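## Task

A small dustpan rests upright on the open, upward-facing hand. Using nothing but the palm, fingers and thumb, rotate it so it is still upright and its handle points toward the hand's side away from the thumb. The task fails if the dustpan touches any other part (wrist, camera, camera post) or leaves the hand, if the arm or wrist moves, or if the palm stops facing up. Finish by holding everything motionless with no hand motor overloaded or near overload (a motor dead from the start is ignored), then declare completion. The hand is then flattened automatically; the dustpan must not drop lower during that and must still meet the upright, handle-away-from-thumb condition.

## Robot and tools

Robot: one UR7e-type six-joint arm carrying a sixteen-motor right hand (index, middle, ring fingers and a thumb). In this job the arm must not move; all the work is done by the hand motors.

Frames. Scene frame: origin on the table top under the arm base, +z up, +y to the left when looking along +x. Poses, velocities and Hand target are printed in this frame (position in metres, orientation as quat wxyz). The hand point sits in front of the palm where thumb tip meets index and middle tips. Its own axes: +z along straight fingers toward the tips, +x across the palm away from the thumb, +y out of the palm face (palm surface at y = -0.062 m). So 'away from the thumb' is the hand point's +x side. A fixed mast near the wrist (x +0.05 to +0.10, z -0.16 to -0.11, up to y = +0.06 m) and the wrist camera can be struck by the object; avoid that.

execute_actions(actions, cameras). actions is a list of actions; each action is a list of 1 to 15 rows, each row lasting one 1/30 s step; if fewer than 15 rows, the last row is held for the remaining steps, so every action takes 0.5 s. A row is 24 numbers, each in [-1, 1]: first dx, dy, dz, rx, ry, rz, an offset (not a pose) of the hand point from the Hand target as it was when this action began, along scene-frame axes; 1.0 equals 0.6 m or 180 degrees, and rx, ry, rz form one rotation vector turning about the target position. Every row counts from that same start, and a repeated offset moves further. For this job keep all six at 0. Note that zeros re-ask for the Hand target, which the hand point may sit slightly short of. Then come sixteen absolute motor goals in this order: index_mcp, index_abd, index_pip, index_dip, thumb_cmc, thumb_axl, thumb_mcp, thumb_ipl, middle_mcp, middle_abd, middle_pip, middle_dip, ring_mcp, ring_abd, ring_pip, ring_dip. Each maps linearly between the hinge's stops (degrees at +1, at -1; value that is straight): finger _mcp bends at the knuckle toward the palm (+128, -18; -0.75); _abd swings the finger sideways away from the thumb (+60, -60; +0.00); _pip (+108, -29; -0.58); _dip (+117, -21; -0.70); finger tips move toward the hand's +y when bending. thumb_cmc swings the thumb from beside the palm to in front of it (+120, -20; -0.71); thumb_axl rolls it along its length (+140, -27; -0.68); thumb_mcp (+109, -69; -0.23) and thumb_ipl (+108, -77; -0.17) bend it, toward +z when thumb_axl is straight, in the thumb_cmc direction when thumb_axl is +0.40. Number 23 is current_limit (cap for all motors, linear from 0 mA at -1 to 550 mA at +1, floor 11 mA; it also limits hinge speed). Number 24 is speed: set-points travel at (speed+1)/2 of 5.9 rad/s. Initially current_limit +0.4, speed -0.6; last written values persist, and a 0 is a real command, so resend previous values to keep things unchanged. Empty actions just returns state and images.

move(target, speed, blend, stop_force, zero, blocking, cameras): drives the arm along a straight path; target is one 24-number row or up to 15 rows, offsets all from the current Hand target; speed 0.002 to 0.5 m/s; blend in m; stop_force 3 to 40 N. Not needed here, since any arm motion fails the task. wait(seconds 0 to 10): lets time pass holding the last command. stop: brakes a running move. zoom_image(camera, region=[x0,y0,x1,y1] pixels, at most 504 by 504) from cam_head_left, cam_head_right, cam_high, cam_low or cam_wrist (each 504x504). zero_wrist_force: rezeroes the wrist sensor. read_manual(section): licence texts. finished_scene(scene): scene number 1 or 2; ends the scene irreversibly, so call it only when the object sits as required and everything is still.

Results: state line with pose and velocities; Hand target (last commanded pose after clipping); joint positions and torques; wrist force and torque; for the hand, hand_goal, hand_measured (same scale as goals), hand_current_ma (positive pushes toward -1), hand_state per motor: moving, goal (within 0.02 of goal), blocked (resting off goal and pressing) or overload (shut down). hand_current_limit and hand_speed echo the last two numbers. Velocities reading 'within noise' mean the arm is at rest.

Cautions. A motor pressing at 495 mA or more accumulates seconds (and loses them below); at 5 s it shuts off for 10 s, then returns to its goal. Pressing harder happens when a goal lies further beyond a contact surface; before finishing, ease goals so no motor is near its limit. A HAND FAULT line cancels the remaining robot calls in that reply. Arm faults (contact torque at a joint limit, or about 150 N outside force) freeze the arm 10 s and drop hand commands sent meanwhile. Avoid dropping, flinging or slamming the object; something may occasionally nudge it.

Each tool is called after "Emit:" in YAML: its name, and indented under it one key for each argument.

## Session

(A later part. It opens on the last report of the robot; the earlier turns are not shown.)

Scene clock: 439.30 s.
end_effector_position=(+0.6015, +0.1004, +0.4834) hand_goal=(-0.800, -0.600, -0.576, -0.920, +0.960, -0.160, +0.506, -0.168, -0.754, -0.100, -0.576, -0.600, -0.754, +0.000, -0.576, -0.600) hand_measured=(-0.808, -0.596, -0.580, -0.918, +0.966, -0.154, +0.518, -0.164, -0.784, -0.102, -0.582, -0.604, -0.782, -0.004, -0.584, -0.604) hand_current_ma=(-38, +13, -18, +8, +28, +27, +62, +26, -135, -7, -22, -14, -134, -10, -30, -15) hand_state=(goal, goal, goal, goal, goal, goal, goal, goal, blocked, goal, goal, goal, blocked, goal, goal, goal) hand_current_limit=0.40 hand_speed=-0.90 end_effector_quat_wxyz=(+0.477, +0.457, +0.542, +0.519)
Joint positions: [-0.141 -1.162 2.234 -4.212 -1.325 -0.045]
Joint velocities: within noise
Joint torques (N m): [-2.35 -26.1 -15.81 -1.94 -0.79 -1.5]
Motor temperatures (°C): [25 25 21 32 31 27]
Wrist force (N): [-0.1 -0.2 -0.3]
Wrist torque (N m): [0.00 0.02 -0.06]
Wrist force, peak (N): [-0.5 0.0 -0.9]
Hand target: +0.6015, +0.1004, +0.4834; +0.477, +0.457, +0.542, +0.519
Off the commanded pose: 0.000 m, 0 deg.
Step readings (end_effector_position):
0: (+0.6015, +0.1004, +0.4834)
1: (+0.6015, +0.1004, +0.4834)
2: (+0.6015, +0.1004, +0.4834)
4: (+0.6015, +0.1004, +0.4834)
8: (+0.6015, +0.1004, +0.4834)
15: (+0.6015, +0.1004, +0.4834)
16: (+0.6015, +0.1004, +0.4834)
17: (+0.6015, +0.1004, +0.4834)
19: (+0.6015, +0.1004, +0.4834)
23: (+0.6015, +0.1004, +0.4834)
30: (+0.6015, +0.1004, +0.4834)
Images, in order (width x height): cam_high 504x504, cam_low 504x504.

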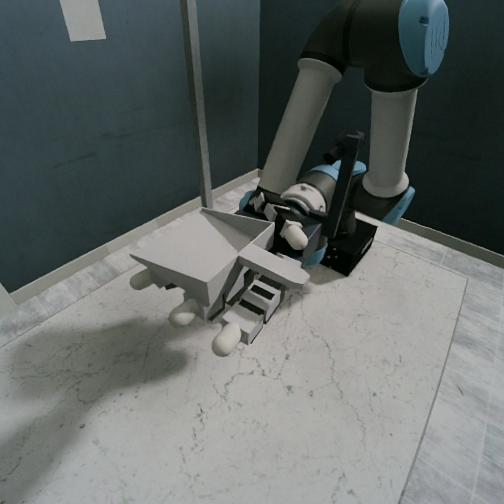

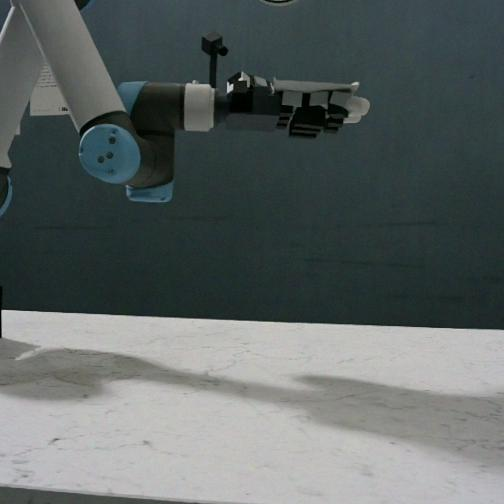

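Stable with a tiny tilt. Continue the index return.

Emit:
execute_actions:
  actions:
    - [[0,0,0,0,0,0,-0.82,-0.4,-0.576,-0.92,0.96,-0.16,0.506,-0.168,-0.754,-0.1,-0.576,-0.6,-0.754,0.0,-0.576,-0.6,0.4,-0.9]]
    - [[0,0,0,0,0,0,-0.82,-0.25,-0.576,-0.92,0.96,-0.16,0.506,-0.168,-0.754,-0.1,-0.576,-0.6,-0.754,0.0,-0.576,-0.6,0.4,-0.9]]
  cameras: ["cam_high","cam_low"]

Emit:
zoom_image:
  camera: "cam_high"
  region: [130, 130, 390, 390]

Emit:
zoom_image:
  camera: "cam_low"
  region: [180, 0, 400, 160]

Scene clock: 443.77 s.
end_effector_position=(+0.6015, +0.1004, +0.4834) hand_goal=(-0.820, -0.250, -0.576, -0.920, +0.960, -0.160, +0.506, -0.168, -0.754, -0.100, -0.576, -0.600, -0.754, +0.000, -0.576, -0.600) hand_measured=(-0.830, -0.252, -0.580, -0.918, +0.966, -0.154, +0.518, -0.164, -0.784, -0.102, -0.582, -0.604, -0.782, -0.004, -0.584, -0.604) hand_current_ma=(-40, -10, -18, +8, +28, +27, +62, +26, -135, -6, -22, -14, -134, -10, -30, -15) hand_state=(goal, goal, goal, goal, goal, goal, goal, goal, blocked, goal, goal, goal, blocked, goal, goal, goal) hand_current_limit=0.40 hand_speed=-0.90 end_effector_quat_wxyz=(+0.477, +0.457, +0.542, +0.519)
Joint positions: [-0.141 -1.162 2.234 -4.212 -1.325 -0.045]
Joint velocities: within noise
Joint torques (N m): [-2.84 -26.32 -16.87 -2.02 -0.84 -1.55]
Motor temperatures (°C): [25 25 21 32 31 27]
Wrist force (N): [-0.1 0.1 -0.5]
Wrist torque (N m): [0.06 0.02 -0.05]
Wrist force, peak (N): [0.2 0.1 -1.3]
Hand target: +0.6015, +0.1004, +0.4834; +0.477, +0.457, +0.542, +0.519
Off the commanded pose: 0.000 m, 0 deg.
Step readings (end_effector_position):
0: (+0.6015, +0.1004, +0.4834)
1: (+0.6015, +0.1004, +0.4834)
2: (+0.6015, +0.1004, +0.4834)
4: (+0.6015, +0.1004, +0.4834)
8: (+0.6015, +0.1004, +0.4834)
15: (+0.6015, +0.1004, +0.4834)
16: (+0.6015, +0.1004, +0.4834)
17: (+0.6015, +0.1004, +0.4834)
19: (+0.6015, +0.1004, +0.4834)
23: (+0.6015, +0.1004, +0.4834)
30: (+0.6015, +0.1004, +0.4834)
Images, in order (width x height): cam_high 504x504, cam_low 504x504.

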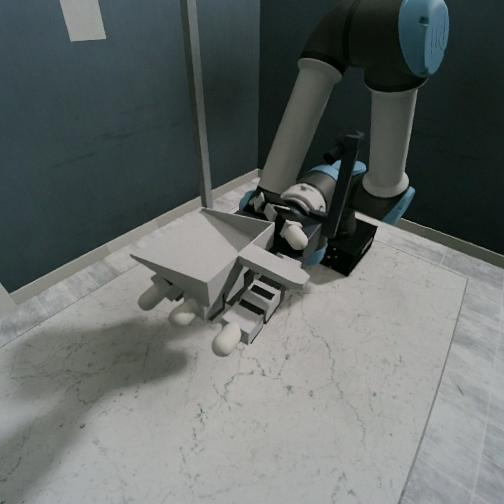

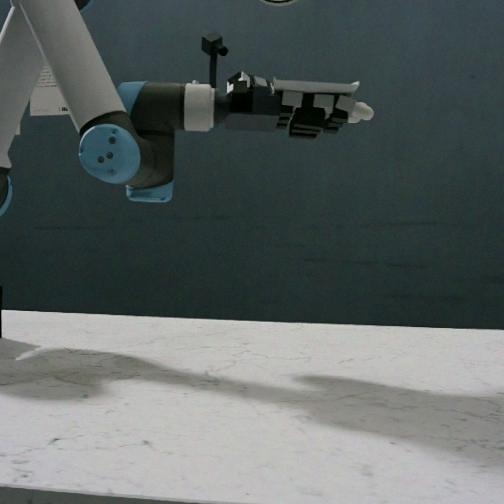

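Scaled by 1.938 from the camera's 504x504 image, which has a finer 720x720 frame.

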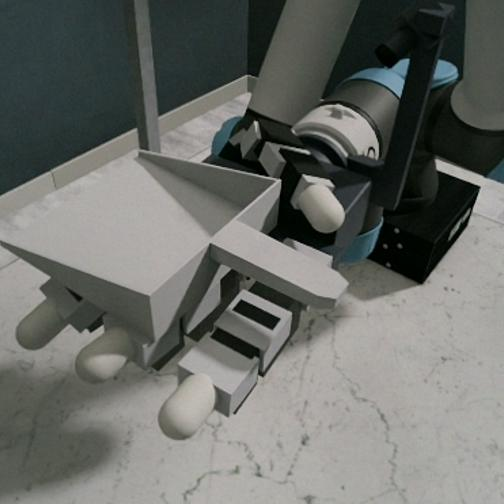

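Scaled by 2.291 from the camera's 504x504 image, which has a finer 720x720 frame.

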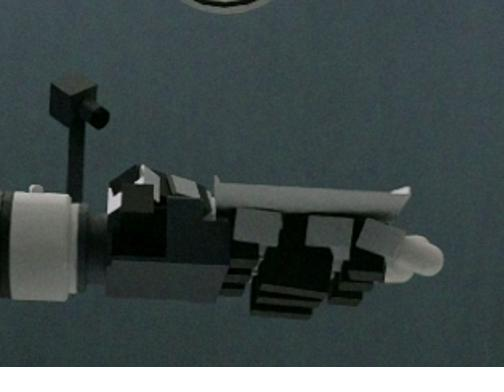

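Emit:
execute_actions:
  actions:
    - [[0,0,0,0,0,0,-0.82,-0.12,-0.576,-0.92,0.96,-0.16,0.506,-0.168,-0.754,-0.1,-0.576,-0.6,-0.754,0.0,-0.576,-0.6,0.4,-0.9]]
    - [[0,0,0,0,0,0,-0.754,-0.12,-0.576,-0.6,0.96,-0.16,0.506,-0.168,-0.754,-0.1,-0.576,-0.6,-0.754,0.0,-0.576,-0.6,0.4,-0.9]]
    - [[0,0,0,0,0,0,-0.754,-0.12,-0.576,-0.6,0.96,-0.16,0.506,-0.168,-0.82,-0.1,-0.576,-0.92,-0.754,0.0,-0.576,-0.6,0.4,-0.9]]
    - [[0,0,0,0,0,0,-0.754,-0.12,-0.576,-0.6,0.96,-0.16,0.506,-0.168,-0.82,0,-0.576,-0.92,-0.754,0.0,-0.576,-0.6,0.4,-0.9]]
    - [[0,0,0,0,0,0,-0.754,-0.12,-0.576,-0.6,0.96,-0.16,0.506,-0.168,-0.754,0,-0.576,-0.6,-0.754,0.0,-0.576,-0.6,0.4,-0.9]]
    - [[0,0,0,0,0,0,-0.82,-0.12,-0.576,-0.92,0.96,-0.16,0.506,-0.168,-0.754,0,-0.576,-0.6,-0.754,0.0,-0.576,-0.6,0.4,-0.9]]
    - [[0,0,0,0,0,0,-0.82,0,-0.576,-0.92,0.96,-0.16,0.506,-0.168,-0.754,0,-0.576,-0.6,-0.754,0.0,-0.576,-0.6,0.4,-0.9]]
    - [[0,0,0,0,0,0,-0.754,0,-0.576,-0.6,0.96,-0.16,0.506,-0.168,-0.754,0,-0.576,-0.6,-0.754,0.0,-0.576,-0.6,0.4,-0.9]]
  cameras: ["cam_high","cam_low"]

Emit:
zoom_image:
  camera: "cam_high"
  region: [130, 130, 390, 390]

Emit:
zoom_image:
  camera: "cam_low"
  region: [180, 0, 400, 160]

Scene clock: 458.17 s.
end_effector_position=(+0.6015, +0.1004, +0.4834) hand_goal=(-0.754, +0.000, -0.576, -0.600, +0.960, -0.160, +0.506, -0.168, -0.754, +0.000, -0.576, -0.600, -0.754, +0.000, -0.576, -0.600) hand_measured=(-0.786, -0.004, -0.580, -0.604, +0.966, -0.154, +0.518, -0.164, -0.786, -0.002, -0.582, -0.604, -0.782, -0.004, -0.584, -0.604) hand_current_ma=(-154, -10, -19, -15, +28, +27, +62, +26, -149, -8, -22, -17, -134, -10, -30, -15) hand_state=(blocked, goal, goal, goal, goal, goal, goal, goal, blocked, goal, goal, goal, blocked, goal, goal, goal) hand_current_limit=0.40 hand_speed=-0.90 end_effector_quat_wxyz=(+0.477, +0.457, +0.542, +0.519)
Joint positions: [-0.141 -1.162 2.234 -4.212 -1.325 -0.045]
Joint velocities: within noise
Joint torques (N m): [-2.89 -26.29 -17.29 -1.9 -0.71 -1.57]
Motor temperatures (°C): [25 25 21 32 31 27]
Wrist force (N): [0.0 0.2 -0.9]
Wrist torque (N m): [0.13 0.02 -0.05]
Wrist force, peak (N): [-0.3 0.0 -1.3]
Hand target: +0.6015, +0.1004, +0.4834; +0.477, +0.457, +0.542, +0.519
Off the commanded pose: 0.000 m, 0 deg.
Step readings (end_effector_position):
0: (+0.6015, +0.1004, +0.4834)
1: (+0.6015, +0.1004, +0.4834)
2: (+0.6015, +0.1004, +0.4834)
4: (+0.6015, +0.1004, +0.4834)
8: (+0.6015, +0.1004, +0.4834)
15: (+0.6015, +0.1004, +0.4834)
16: (+0.6015, +0.1004, +0.4834)
17: (+0.6015, +0.1004, +0.4834)
19: (+0.6015, +0.1004, +0.4834)
23: (+0.6015, +0.1004, +0.4834)
30: (+0.6015, +0.1004, +0.4834)
31: (+0.6015, +0.1004, +0.4834)
32: (+0.6015, +0.1004, +0.4834)
34: (+0.6015, +0.1004, +0.4834)
38: (+0.6015, +0.1004, +0.4834)
45: (+0.6015, +0.1004, +0.4834)
46: (+0.6015, +0.1004, +0.4834)
47: (+0.6015, +0.1004, +0.4834)
49: (+0.6015, +0.1004, +0.4834)
53: (+0.6015, +0.1004, +0.4834)
60: (+0.6015, +0.1004, +0.4834)
61: (+0.6015, +0.1004, +0.4834)
62: (+0.6015, +0.1004, +0.4834)
64: (+0.6015, +0.1004, +0.4834)
68: (+0.6015, +0.1004, +0.4834)
75: (+0.6015, +0.1004, +0.4834)
76: (+0.6015, +0.1004, +0.4834)
77: (+0.6015, +0.1004, +0.4834)
79: (+0.6015, +0.1004, +0.4834)
83: (+0.6015, +0.1004, +0.4834)
90: (+0.6015, +0.1004, +0.4834)
91: (+0.6015, +0.1004, +0.4834)
92: (+0.6015, +0.1004, +0.4834)
94: (+0.6015, +0.1004, +0.4834)
98: (+0.6015, +0.1004, +0.4834)
105: (+0.6015, +0.1004, +0.4834)
106: (+0.6015, +0.1004, +0.4834)
107: (+0.6015, +0.1004, +0.4834)
109: (+0.6015, +0.1004, +0.4834)
113: (+0.6015, +0.1004, +0.4834)
120: (+0.6015, +0.1004, +0.4834)
Images, in order (width x height): cam_high 504x504, cam_low 504x504.

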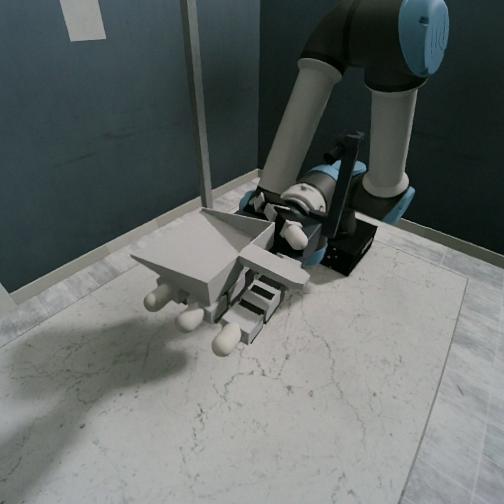

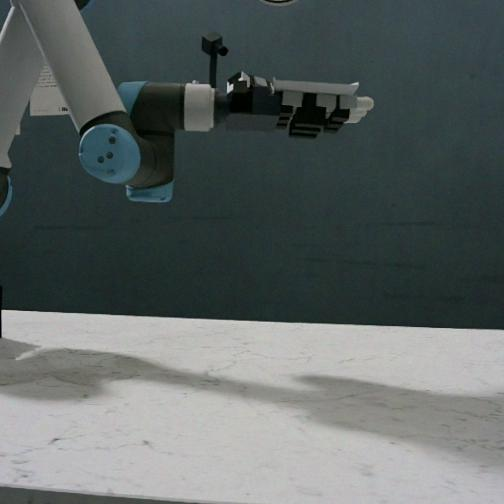

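Scaled by 1.938 from the camera's 504x504 image, which has a finer 720x720 frame.

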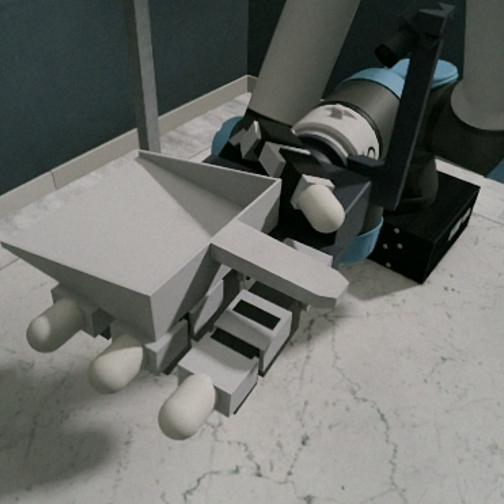

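Scaled by 2.291 from the camera's 504x504 image, which has a finer 720x720 frame.

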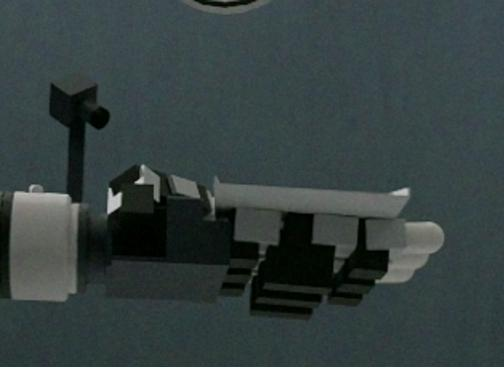

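Emit:
execute_actions:
  actions:
    - [[0,0,0,0,0,0,-0.754,0,-0.576,-0.68,0.96,-0.16,0.506,-0.168,-0.754,0,-0.576,-0.68,-0.754,0.0,-0.576,-0.68,0.4,-0.9]]
    - [[0,0,0,0,0,0,-0.735,0,-0.576,-0.68,0.96,-0.16,0.4,-0.168,-0.735,0,-0.576,-0.68,-0.735,0.0,-0.576,-0.68,0.4,-0.9]]
    - [[0,0,0,0,0,0,-0.735,0,-0.576,-0.68,0.96,-0.16,0.2,-0.168,-0.735,0,-0.576,-0.68,-0.735,0.0,-0.576,-0.68,0.4,-0.9]]
  cameras: ["cam_high","cam_low"]

Emit:
zoom_image:
  camera: "cam_high"
  region: [130, 130, 390, 390]

Emit:
zoom_image:
  camera: "cam_low"
  region: [180, 0, 400, 160]

Scene clock: 465.57 s.
end_effector_position=(+0.6015, +0.1004, +0.4834) hand_goal=(-0.736, +0.000, -0.576, -0.680, +0.960, -0.160, +0.200, -0.168, -0.736, +0.000, -0.576, -0.680, -0.736, +0.000, -0.576, -0.680) hand_measured=(-0.772, -0.004, -0.580, -0.678, +0.966, -0.154, +0.212, -0.164, -0.772, -0.002, -0.582, -0.678, -0.766, -0.004, -0.584, -0.678) hand_current_ma=(-170, -10, -19, +8, +28, +26, +65, +26, -170, -8, -22, +7, -135, -10, -30, +7) hand_state=(blocked, goal, goal, goal, goal, goal, goal, goal, blocked, goal, goal, goal, blocked, goal, goal, goal) hand_current_limit=0.40 hand_speed=-0.90 end_effector_quat_wxyz=(+0.477, +0.457, +0.542, +0.519)
Joint positions: [-0.141 -1.162 2.234 -4.212 -1.325 -0.045]
Joint velocities: within noise
Joint torques (N m): [-2.99 -26.61 -18.21 -1.89 -0.74 -1.43]
Motor temperatures (°C): [25 25 21 32 31 27]
Wrist force (N): [0.2 -0.1 -0.6]
Wrist torque (N m): [0.04 -0.02 -0.04]
Wrist force, peak (N): [-0.5 0.0 -0.9]
Hand target: +0.6015, +0.1004, +0.4834; +0.477, +0.457, +0.542, +0.519
Off the commanded pose: 0.000 m, 0 deg.
Step readings (end_effector_position):
0: (+0.6015, +0.1004, +0.4834)
1: (+0.6015, +0.1004, +0.4834)
2: (+0.6015, +0.1004, +0.4834)
4: (+0.6015, +0.1004, +0.4834)
8: (+0.6015, +0.1004, +0.4834)
15: (+0.6015, +0.1004, +0.4834)
16: (+0.6015, +0.1004, +0.4834)
17: (+0.6015, +0.1004, +0.4834)
19: (+0.6015, +0.1004, +0.4834)
23: (+0.6015, +0.1004, +0.4834)
30: (+0.6015, +0.1004, +0.4834)
31: (+0.6015, +0.1004, +0.4834)
32: (+0.6015, +0.1004, +0.4834)
34: (+0.6015, +0.1004, +0.4834)
38: (+0.6015, +0.1004, +0.4834)
45: (+0.6015, +0.1004, +0.4834)
Images, in order (width x height): cam_high 504x504, cam_low 504x504.

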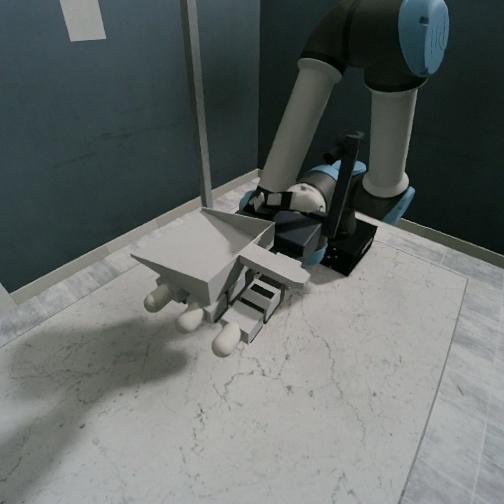

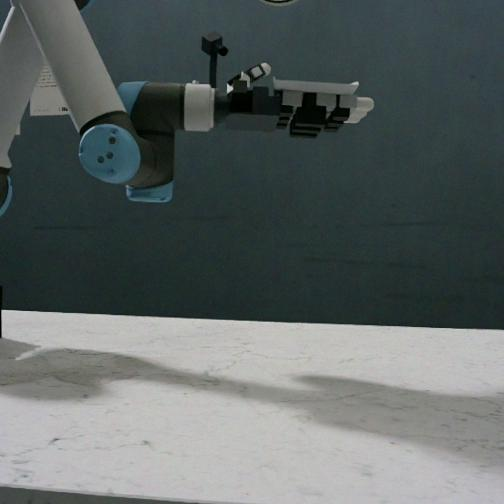

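Scaled by 1.938 from the camera's 504x504 image, which has a finer 720x720 frame.

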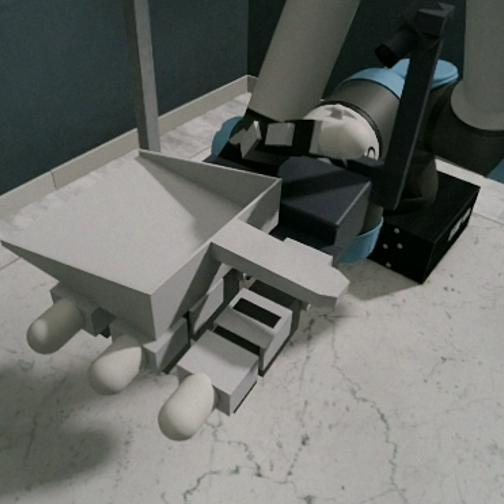

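Scaled by 2.291 from the camera's 504x504 image, which has a finer 720x720 frame.

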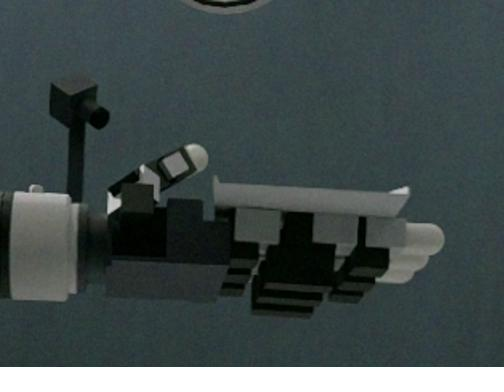

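Emit:
execute_actions:
  actions:
    - [[0,0,0,0,0,0,-0.735,0,-0.576,-0.69,0.96,-0.16,-0.1,-0.168,-0.735,0,-0.576,-0.69,-0.735,0.0,-0.576,-0.69,0.4,-0.9]]
    - [[0,0,0,0,0,0,-0.735,0,-0.576,-0.69,0.7,-0.3,-0.2,-0.168,-0.735,0,-0.576,-0.69,-0.735,0.0,-0.576,-0.69,0.4,-0.9]]
    - [[0,0,0,0,0,0,-0.735,0,-0.576,-0.69,0.4,-0.5,-0.23,-0.17,-0.735,0,-0.576,-0.69,-0.735,0.0,-0.576,-0.69,0.4,-0.9]]
    - [[0,0,0,0,0,0,-0.735,0,-0.576,-0.69,0.1,-0.6,-0.23,-0.17,-0.735,0,-0.576,-0.69,-0.735,0.0,-0.576,-0.69,0.4,-0.9]]
    - [[0,0,0,0,0,0,-0.735,0,-0.576,-0.69,-0.2,-0.68,-0.23,-0.17,-0.735,0,-0.576,-0.69,-0.735,0.0,-0.576,-0.69,0.4,-0.9]]
  cameras: ["cam_high","cam_low","cam_wrist"]

Emit:
zoom_image:
  camera: "cam_high"
  region: [130, 130, 390, 390]

Emit:
zoom_image:
  camera: "cam_low"
  region: [180, 0, 400, 160]

Scene clock: 476.43 s.
end_effector_position=(+0.6015, +0.1004, +0.4834) hand_goal=(-0.736, +0.000, -0.576, -0.690, -0.200, -0.680, -0.230, -0.170, -0.736, +0.000, -0.576, -0.690, -0.736, +0.000, -0.576, -0.690) hand_measured=(-0.772, -0.004, -0.580, -0.688, -0.208, -0.678, -0.228, -0.168, -0.772, -0.002, -0.582, -0.688, -0.766, -0.004, -0.584, -0.688) hand_current_ma=(-170, -10, -19, +8, -34, +11, +10, +12, -170, -8, -22, +7, -135, -10, -30, +7) hand_state=(blocked, goal, goal, goal, goal, goal, goal, goal, blocked, goal, goal, goal, blocked, goal, goal, goal) hand_current_limit=0.40 hand_speed=-0.90 end_effector_quat_wxyz=(+0.477, +0.457, +0.542, +0.519)
Joint positions: [-0.141 -1.162 2.234 -4.212 -1.325 -0.045]
Joint velocities: within noise
Joint torques (N m): [-2.89 -26.25 -17.62 -1.83 -0.84 -1.49]
Motor temperatures (°C): [25 25 21 32 31 27]
Wrist force (N): [0.1 -0.1 -0.6]
Wrist torque (N m): [0.02 0.00 0.05]
Wrist force, peak (N): [-0.5 0.4 -0.8]
Hand target: +0.6015, +0.1004, +0.4834; +0.477, +0.457, +0.542, +0.519
Off the commanded pose: 0.000 m, 0 deg.
not at rest: the robot was still moving 3 seconds after this call's last action.
Step readings (end_effector_position):
0: (+0.6015, +0.1004, +0.4834)
1: (+0.6015, +0.1004, +0.4834)
2: (+0.6015, +0.1004, +0.4834)
4: (+0.6015, +0.1004, +0.4834)
8: (+0.6015, +0.1004, +0.4834)
15: (+0.6015, +0.1004, +0.4834)
16: (+0.6015, +0.1004, +0.4834)
17: (+0.6015, +0.1004, +0.4834)
19: (+0.6015, +0.1004, +0.4834)
23: (+0.6015, +0.1004, +0.4834)
30: (+0.6015, +0.1004, +0.4834)
31: (+0.6015, +0.1004, +0.4834)
32: (+0.6015, +0.1004, +0.4834)
34: (+0.6015, +0.1004, +0.4834)
38: (+0.6015, +0.1004, +0.4834)
45: (+0.6015, +0.1004, +0.4834)
46: (+0.6015, +0.1004, +0.4834)
47: (+0.6015, +0.1004, +0.4834)
49: (+0.6015, +0.1004, +0.4834)
53: (+0.6015, +0.1004, +0.4834)
60: (+0.6015, +0.1004, +0.4834)
61: (+0.6015, +0.1004, +0.4834)
62: (+0.6015, +0.1004, +0.4834)
64: (+0.6015, +0.1004, +0.4834)
68: (+0.6015, +0.1004, +0.4834)
75: (+0.6015, +0.1004, +0.4834)
camera_calibration:
cam_wrist: T_world_to_cam=[[0.158751, -0.750672, 0.641319, -0.290277], [-0.662877, -0.562426, -0.494239, 0.647562], [0.731705, -0.346655, -0.586889, 0.00365238], [0, 0, 0, 1]] pos_world=[0.472663, 0.147568, 0.508354]
Images, in order (width x height): cam_high 504x504, cam_low 504x504, cam_wrist 504x504.

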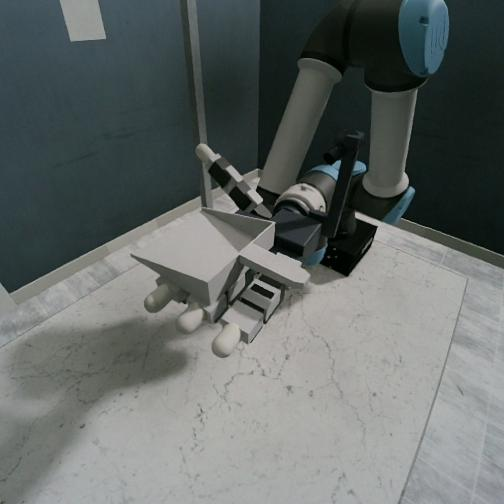

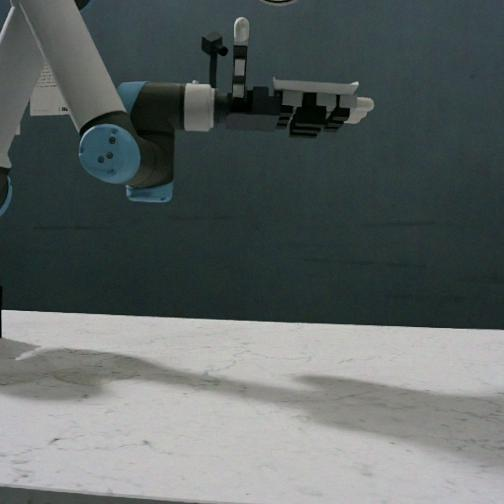

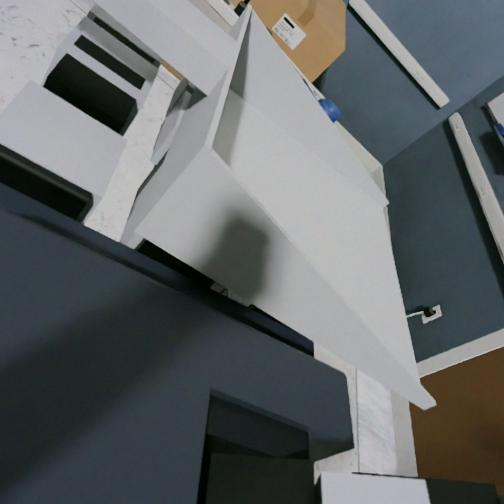

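Scaled by 1.938 from the camera's 504x504 image, which has a finer 720x720 frame.

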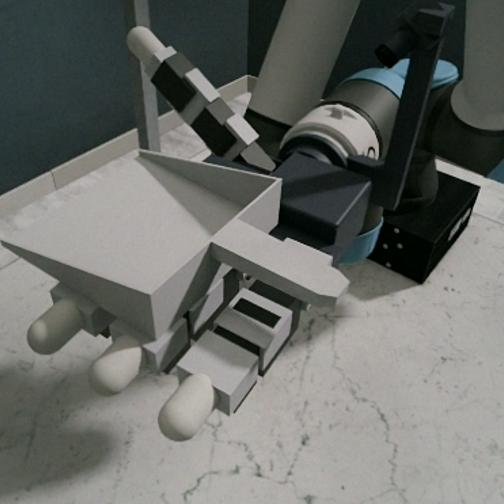

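Scaled by 2.291 from the camera's 504x504 image, which has a finer 720x720 frame.

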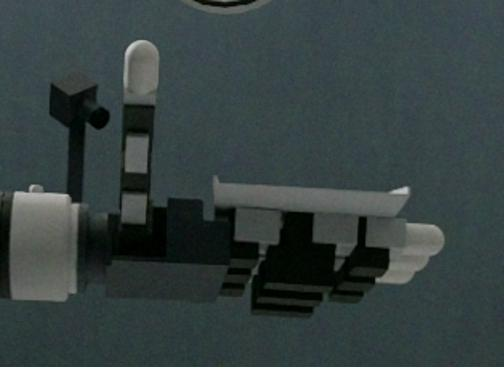

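Emit:
wait:
  seconds: 1
  cameras: ["cam_high"]

Emit:
finished_scene:
  scene: 1

Scene clock: 480.40 s.
end_effector_position=(+0.6015, +0.1004, +0.4834) hand_goal=(-0.736, +0.000, -0.576, -0.690, -0.200, -0.680, -0.230, -0.170, -0.736, +0.000, -0.576, -0.690, -0.736, +0.000, -0.576, -0.690) hand_measured=(-0.772, -0.004, -0.580, -0.688, -0.208, -0.678, -0.228, -0.168, -0.772, -0.002, -0.582, -0.688, -0.766, -0.004, -0.584, -0.688) hand_current_ma=(-170, -10, -19, +8, -34, +11, +10, +12, -170, -8, -22, +7, -135, -10, -30, +7) hand_state=(blocked, goal, goal, goal, goal, goal, goal, goal, blocked, goal, goal, goal, blocked, goal, goal, goal) hand_current_limit=0.40 hand_speed=-0.90 end_effector_quat_wxyz=(+0.477, +0.457, +0.542, +0.519)
Joint positions: [-0.141 -1.162 2.234 -4.212 -1.325 -0.045]
Joint velocities: within noise
Joint torques (N m): [-3.5 -26.5 -17.23 -1.76 -0.86 -1.62]
Motor temperatures (°C): [25 25 21 32 31 27]
Wrist force (N): [0.0 0.0 -0.5]
Wrist torque (N m): [0.04 0.01 0.05]
Wrist force, peak (N): [-0.2 0.3 -1.0]
Hand target: +0.6015, +0.1004, +0.4834; +0.477, +0.457, +0.542, +0.519
Off the commanded pose: 0.000 m, 0 deg.
wait: 1.00 s; at rest from the start
Images, in order (width x height): cam_high 504x504.

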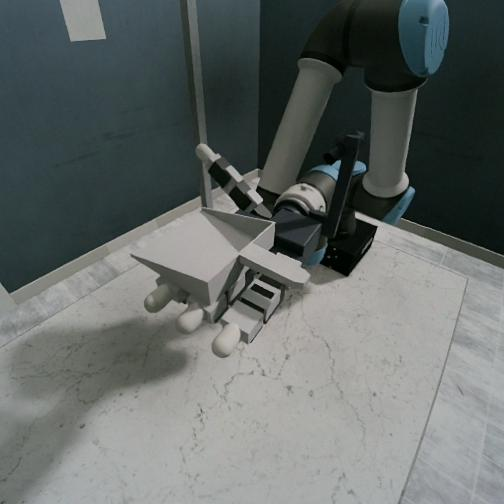

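The scene is finished: the task was done.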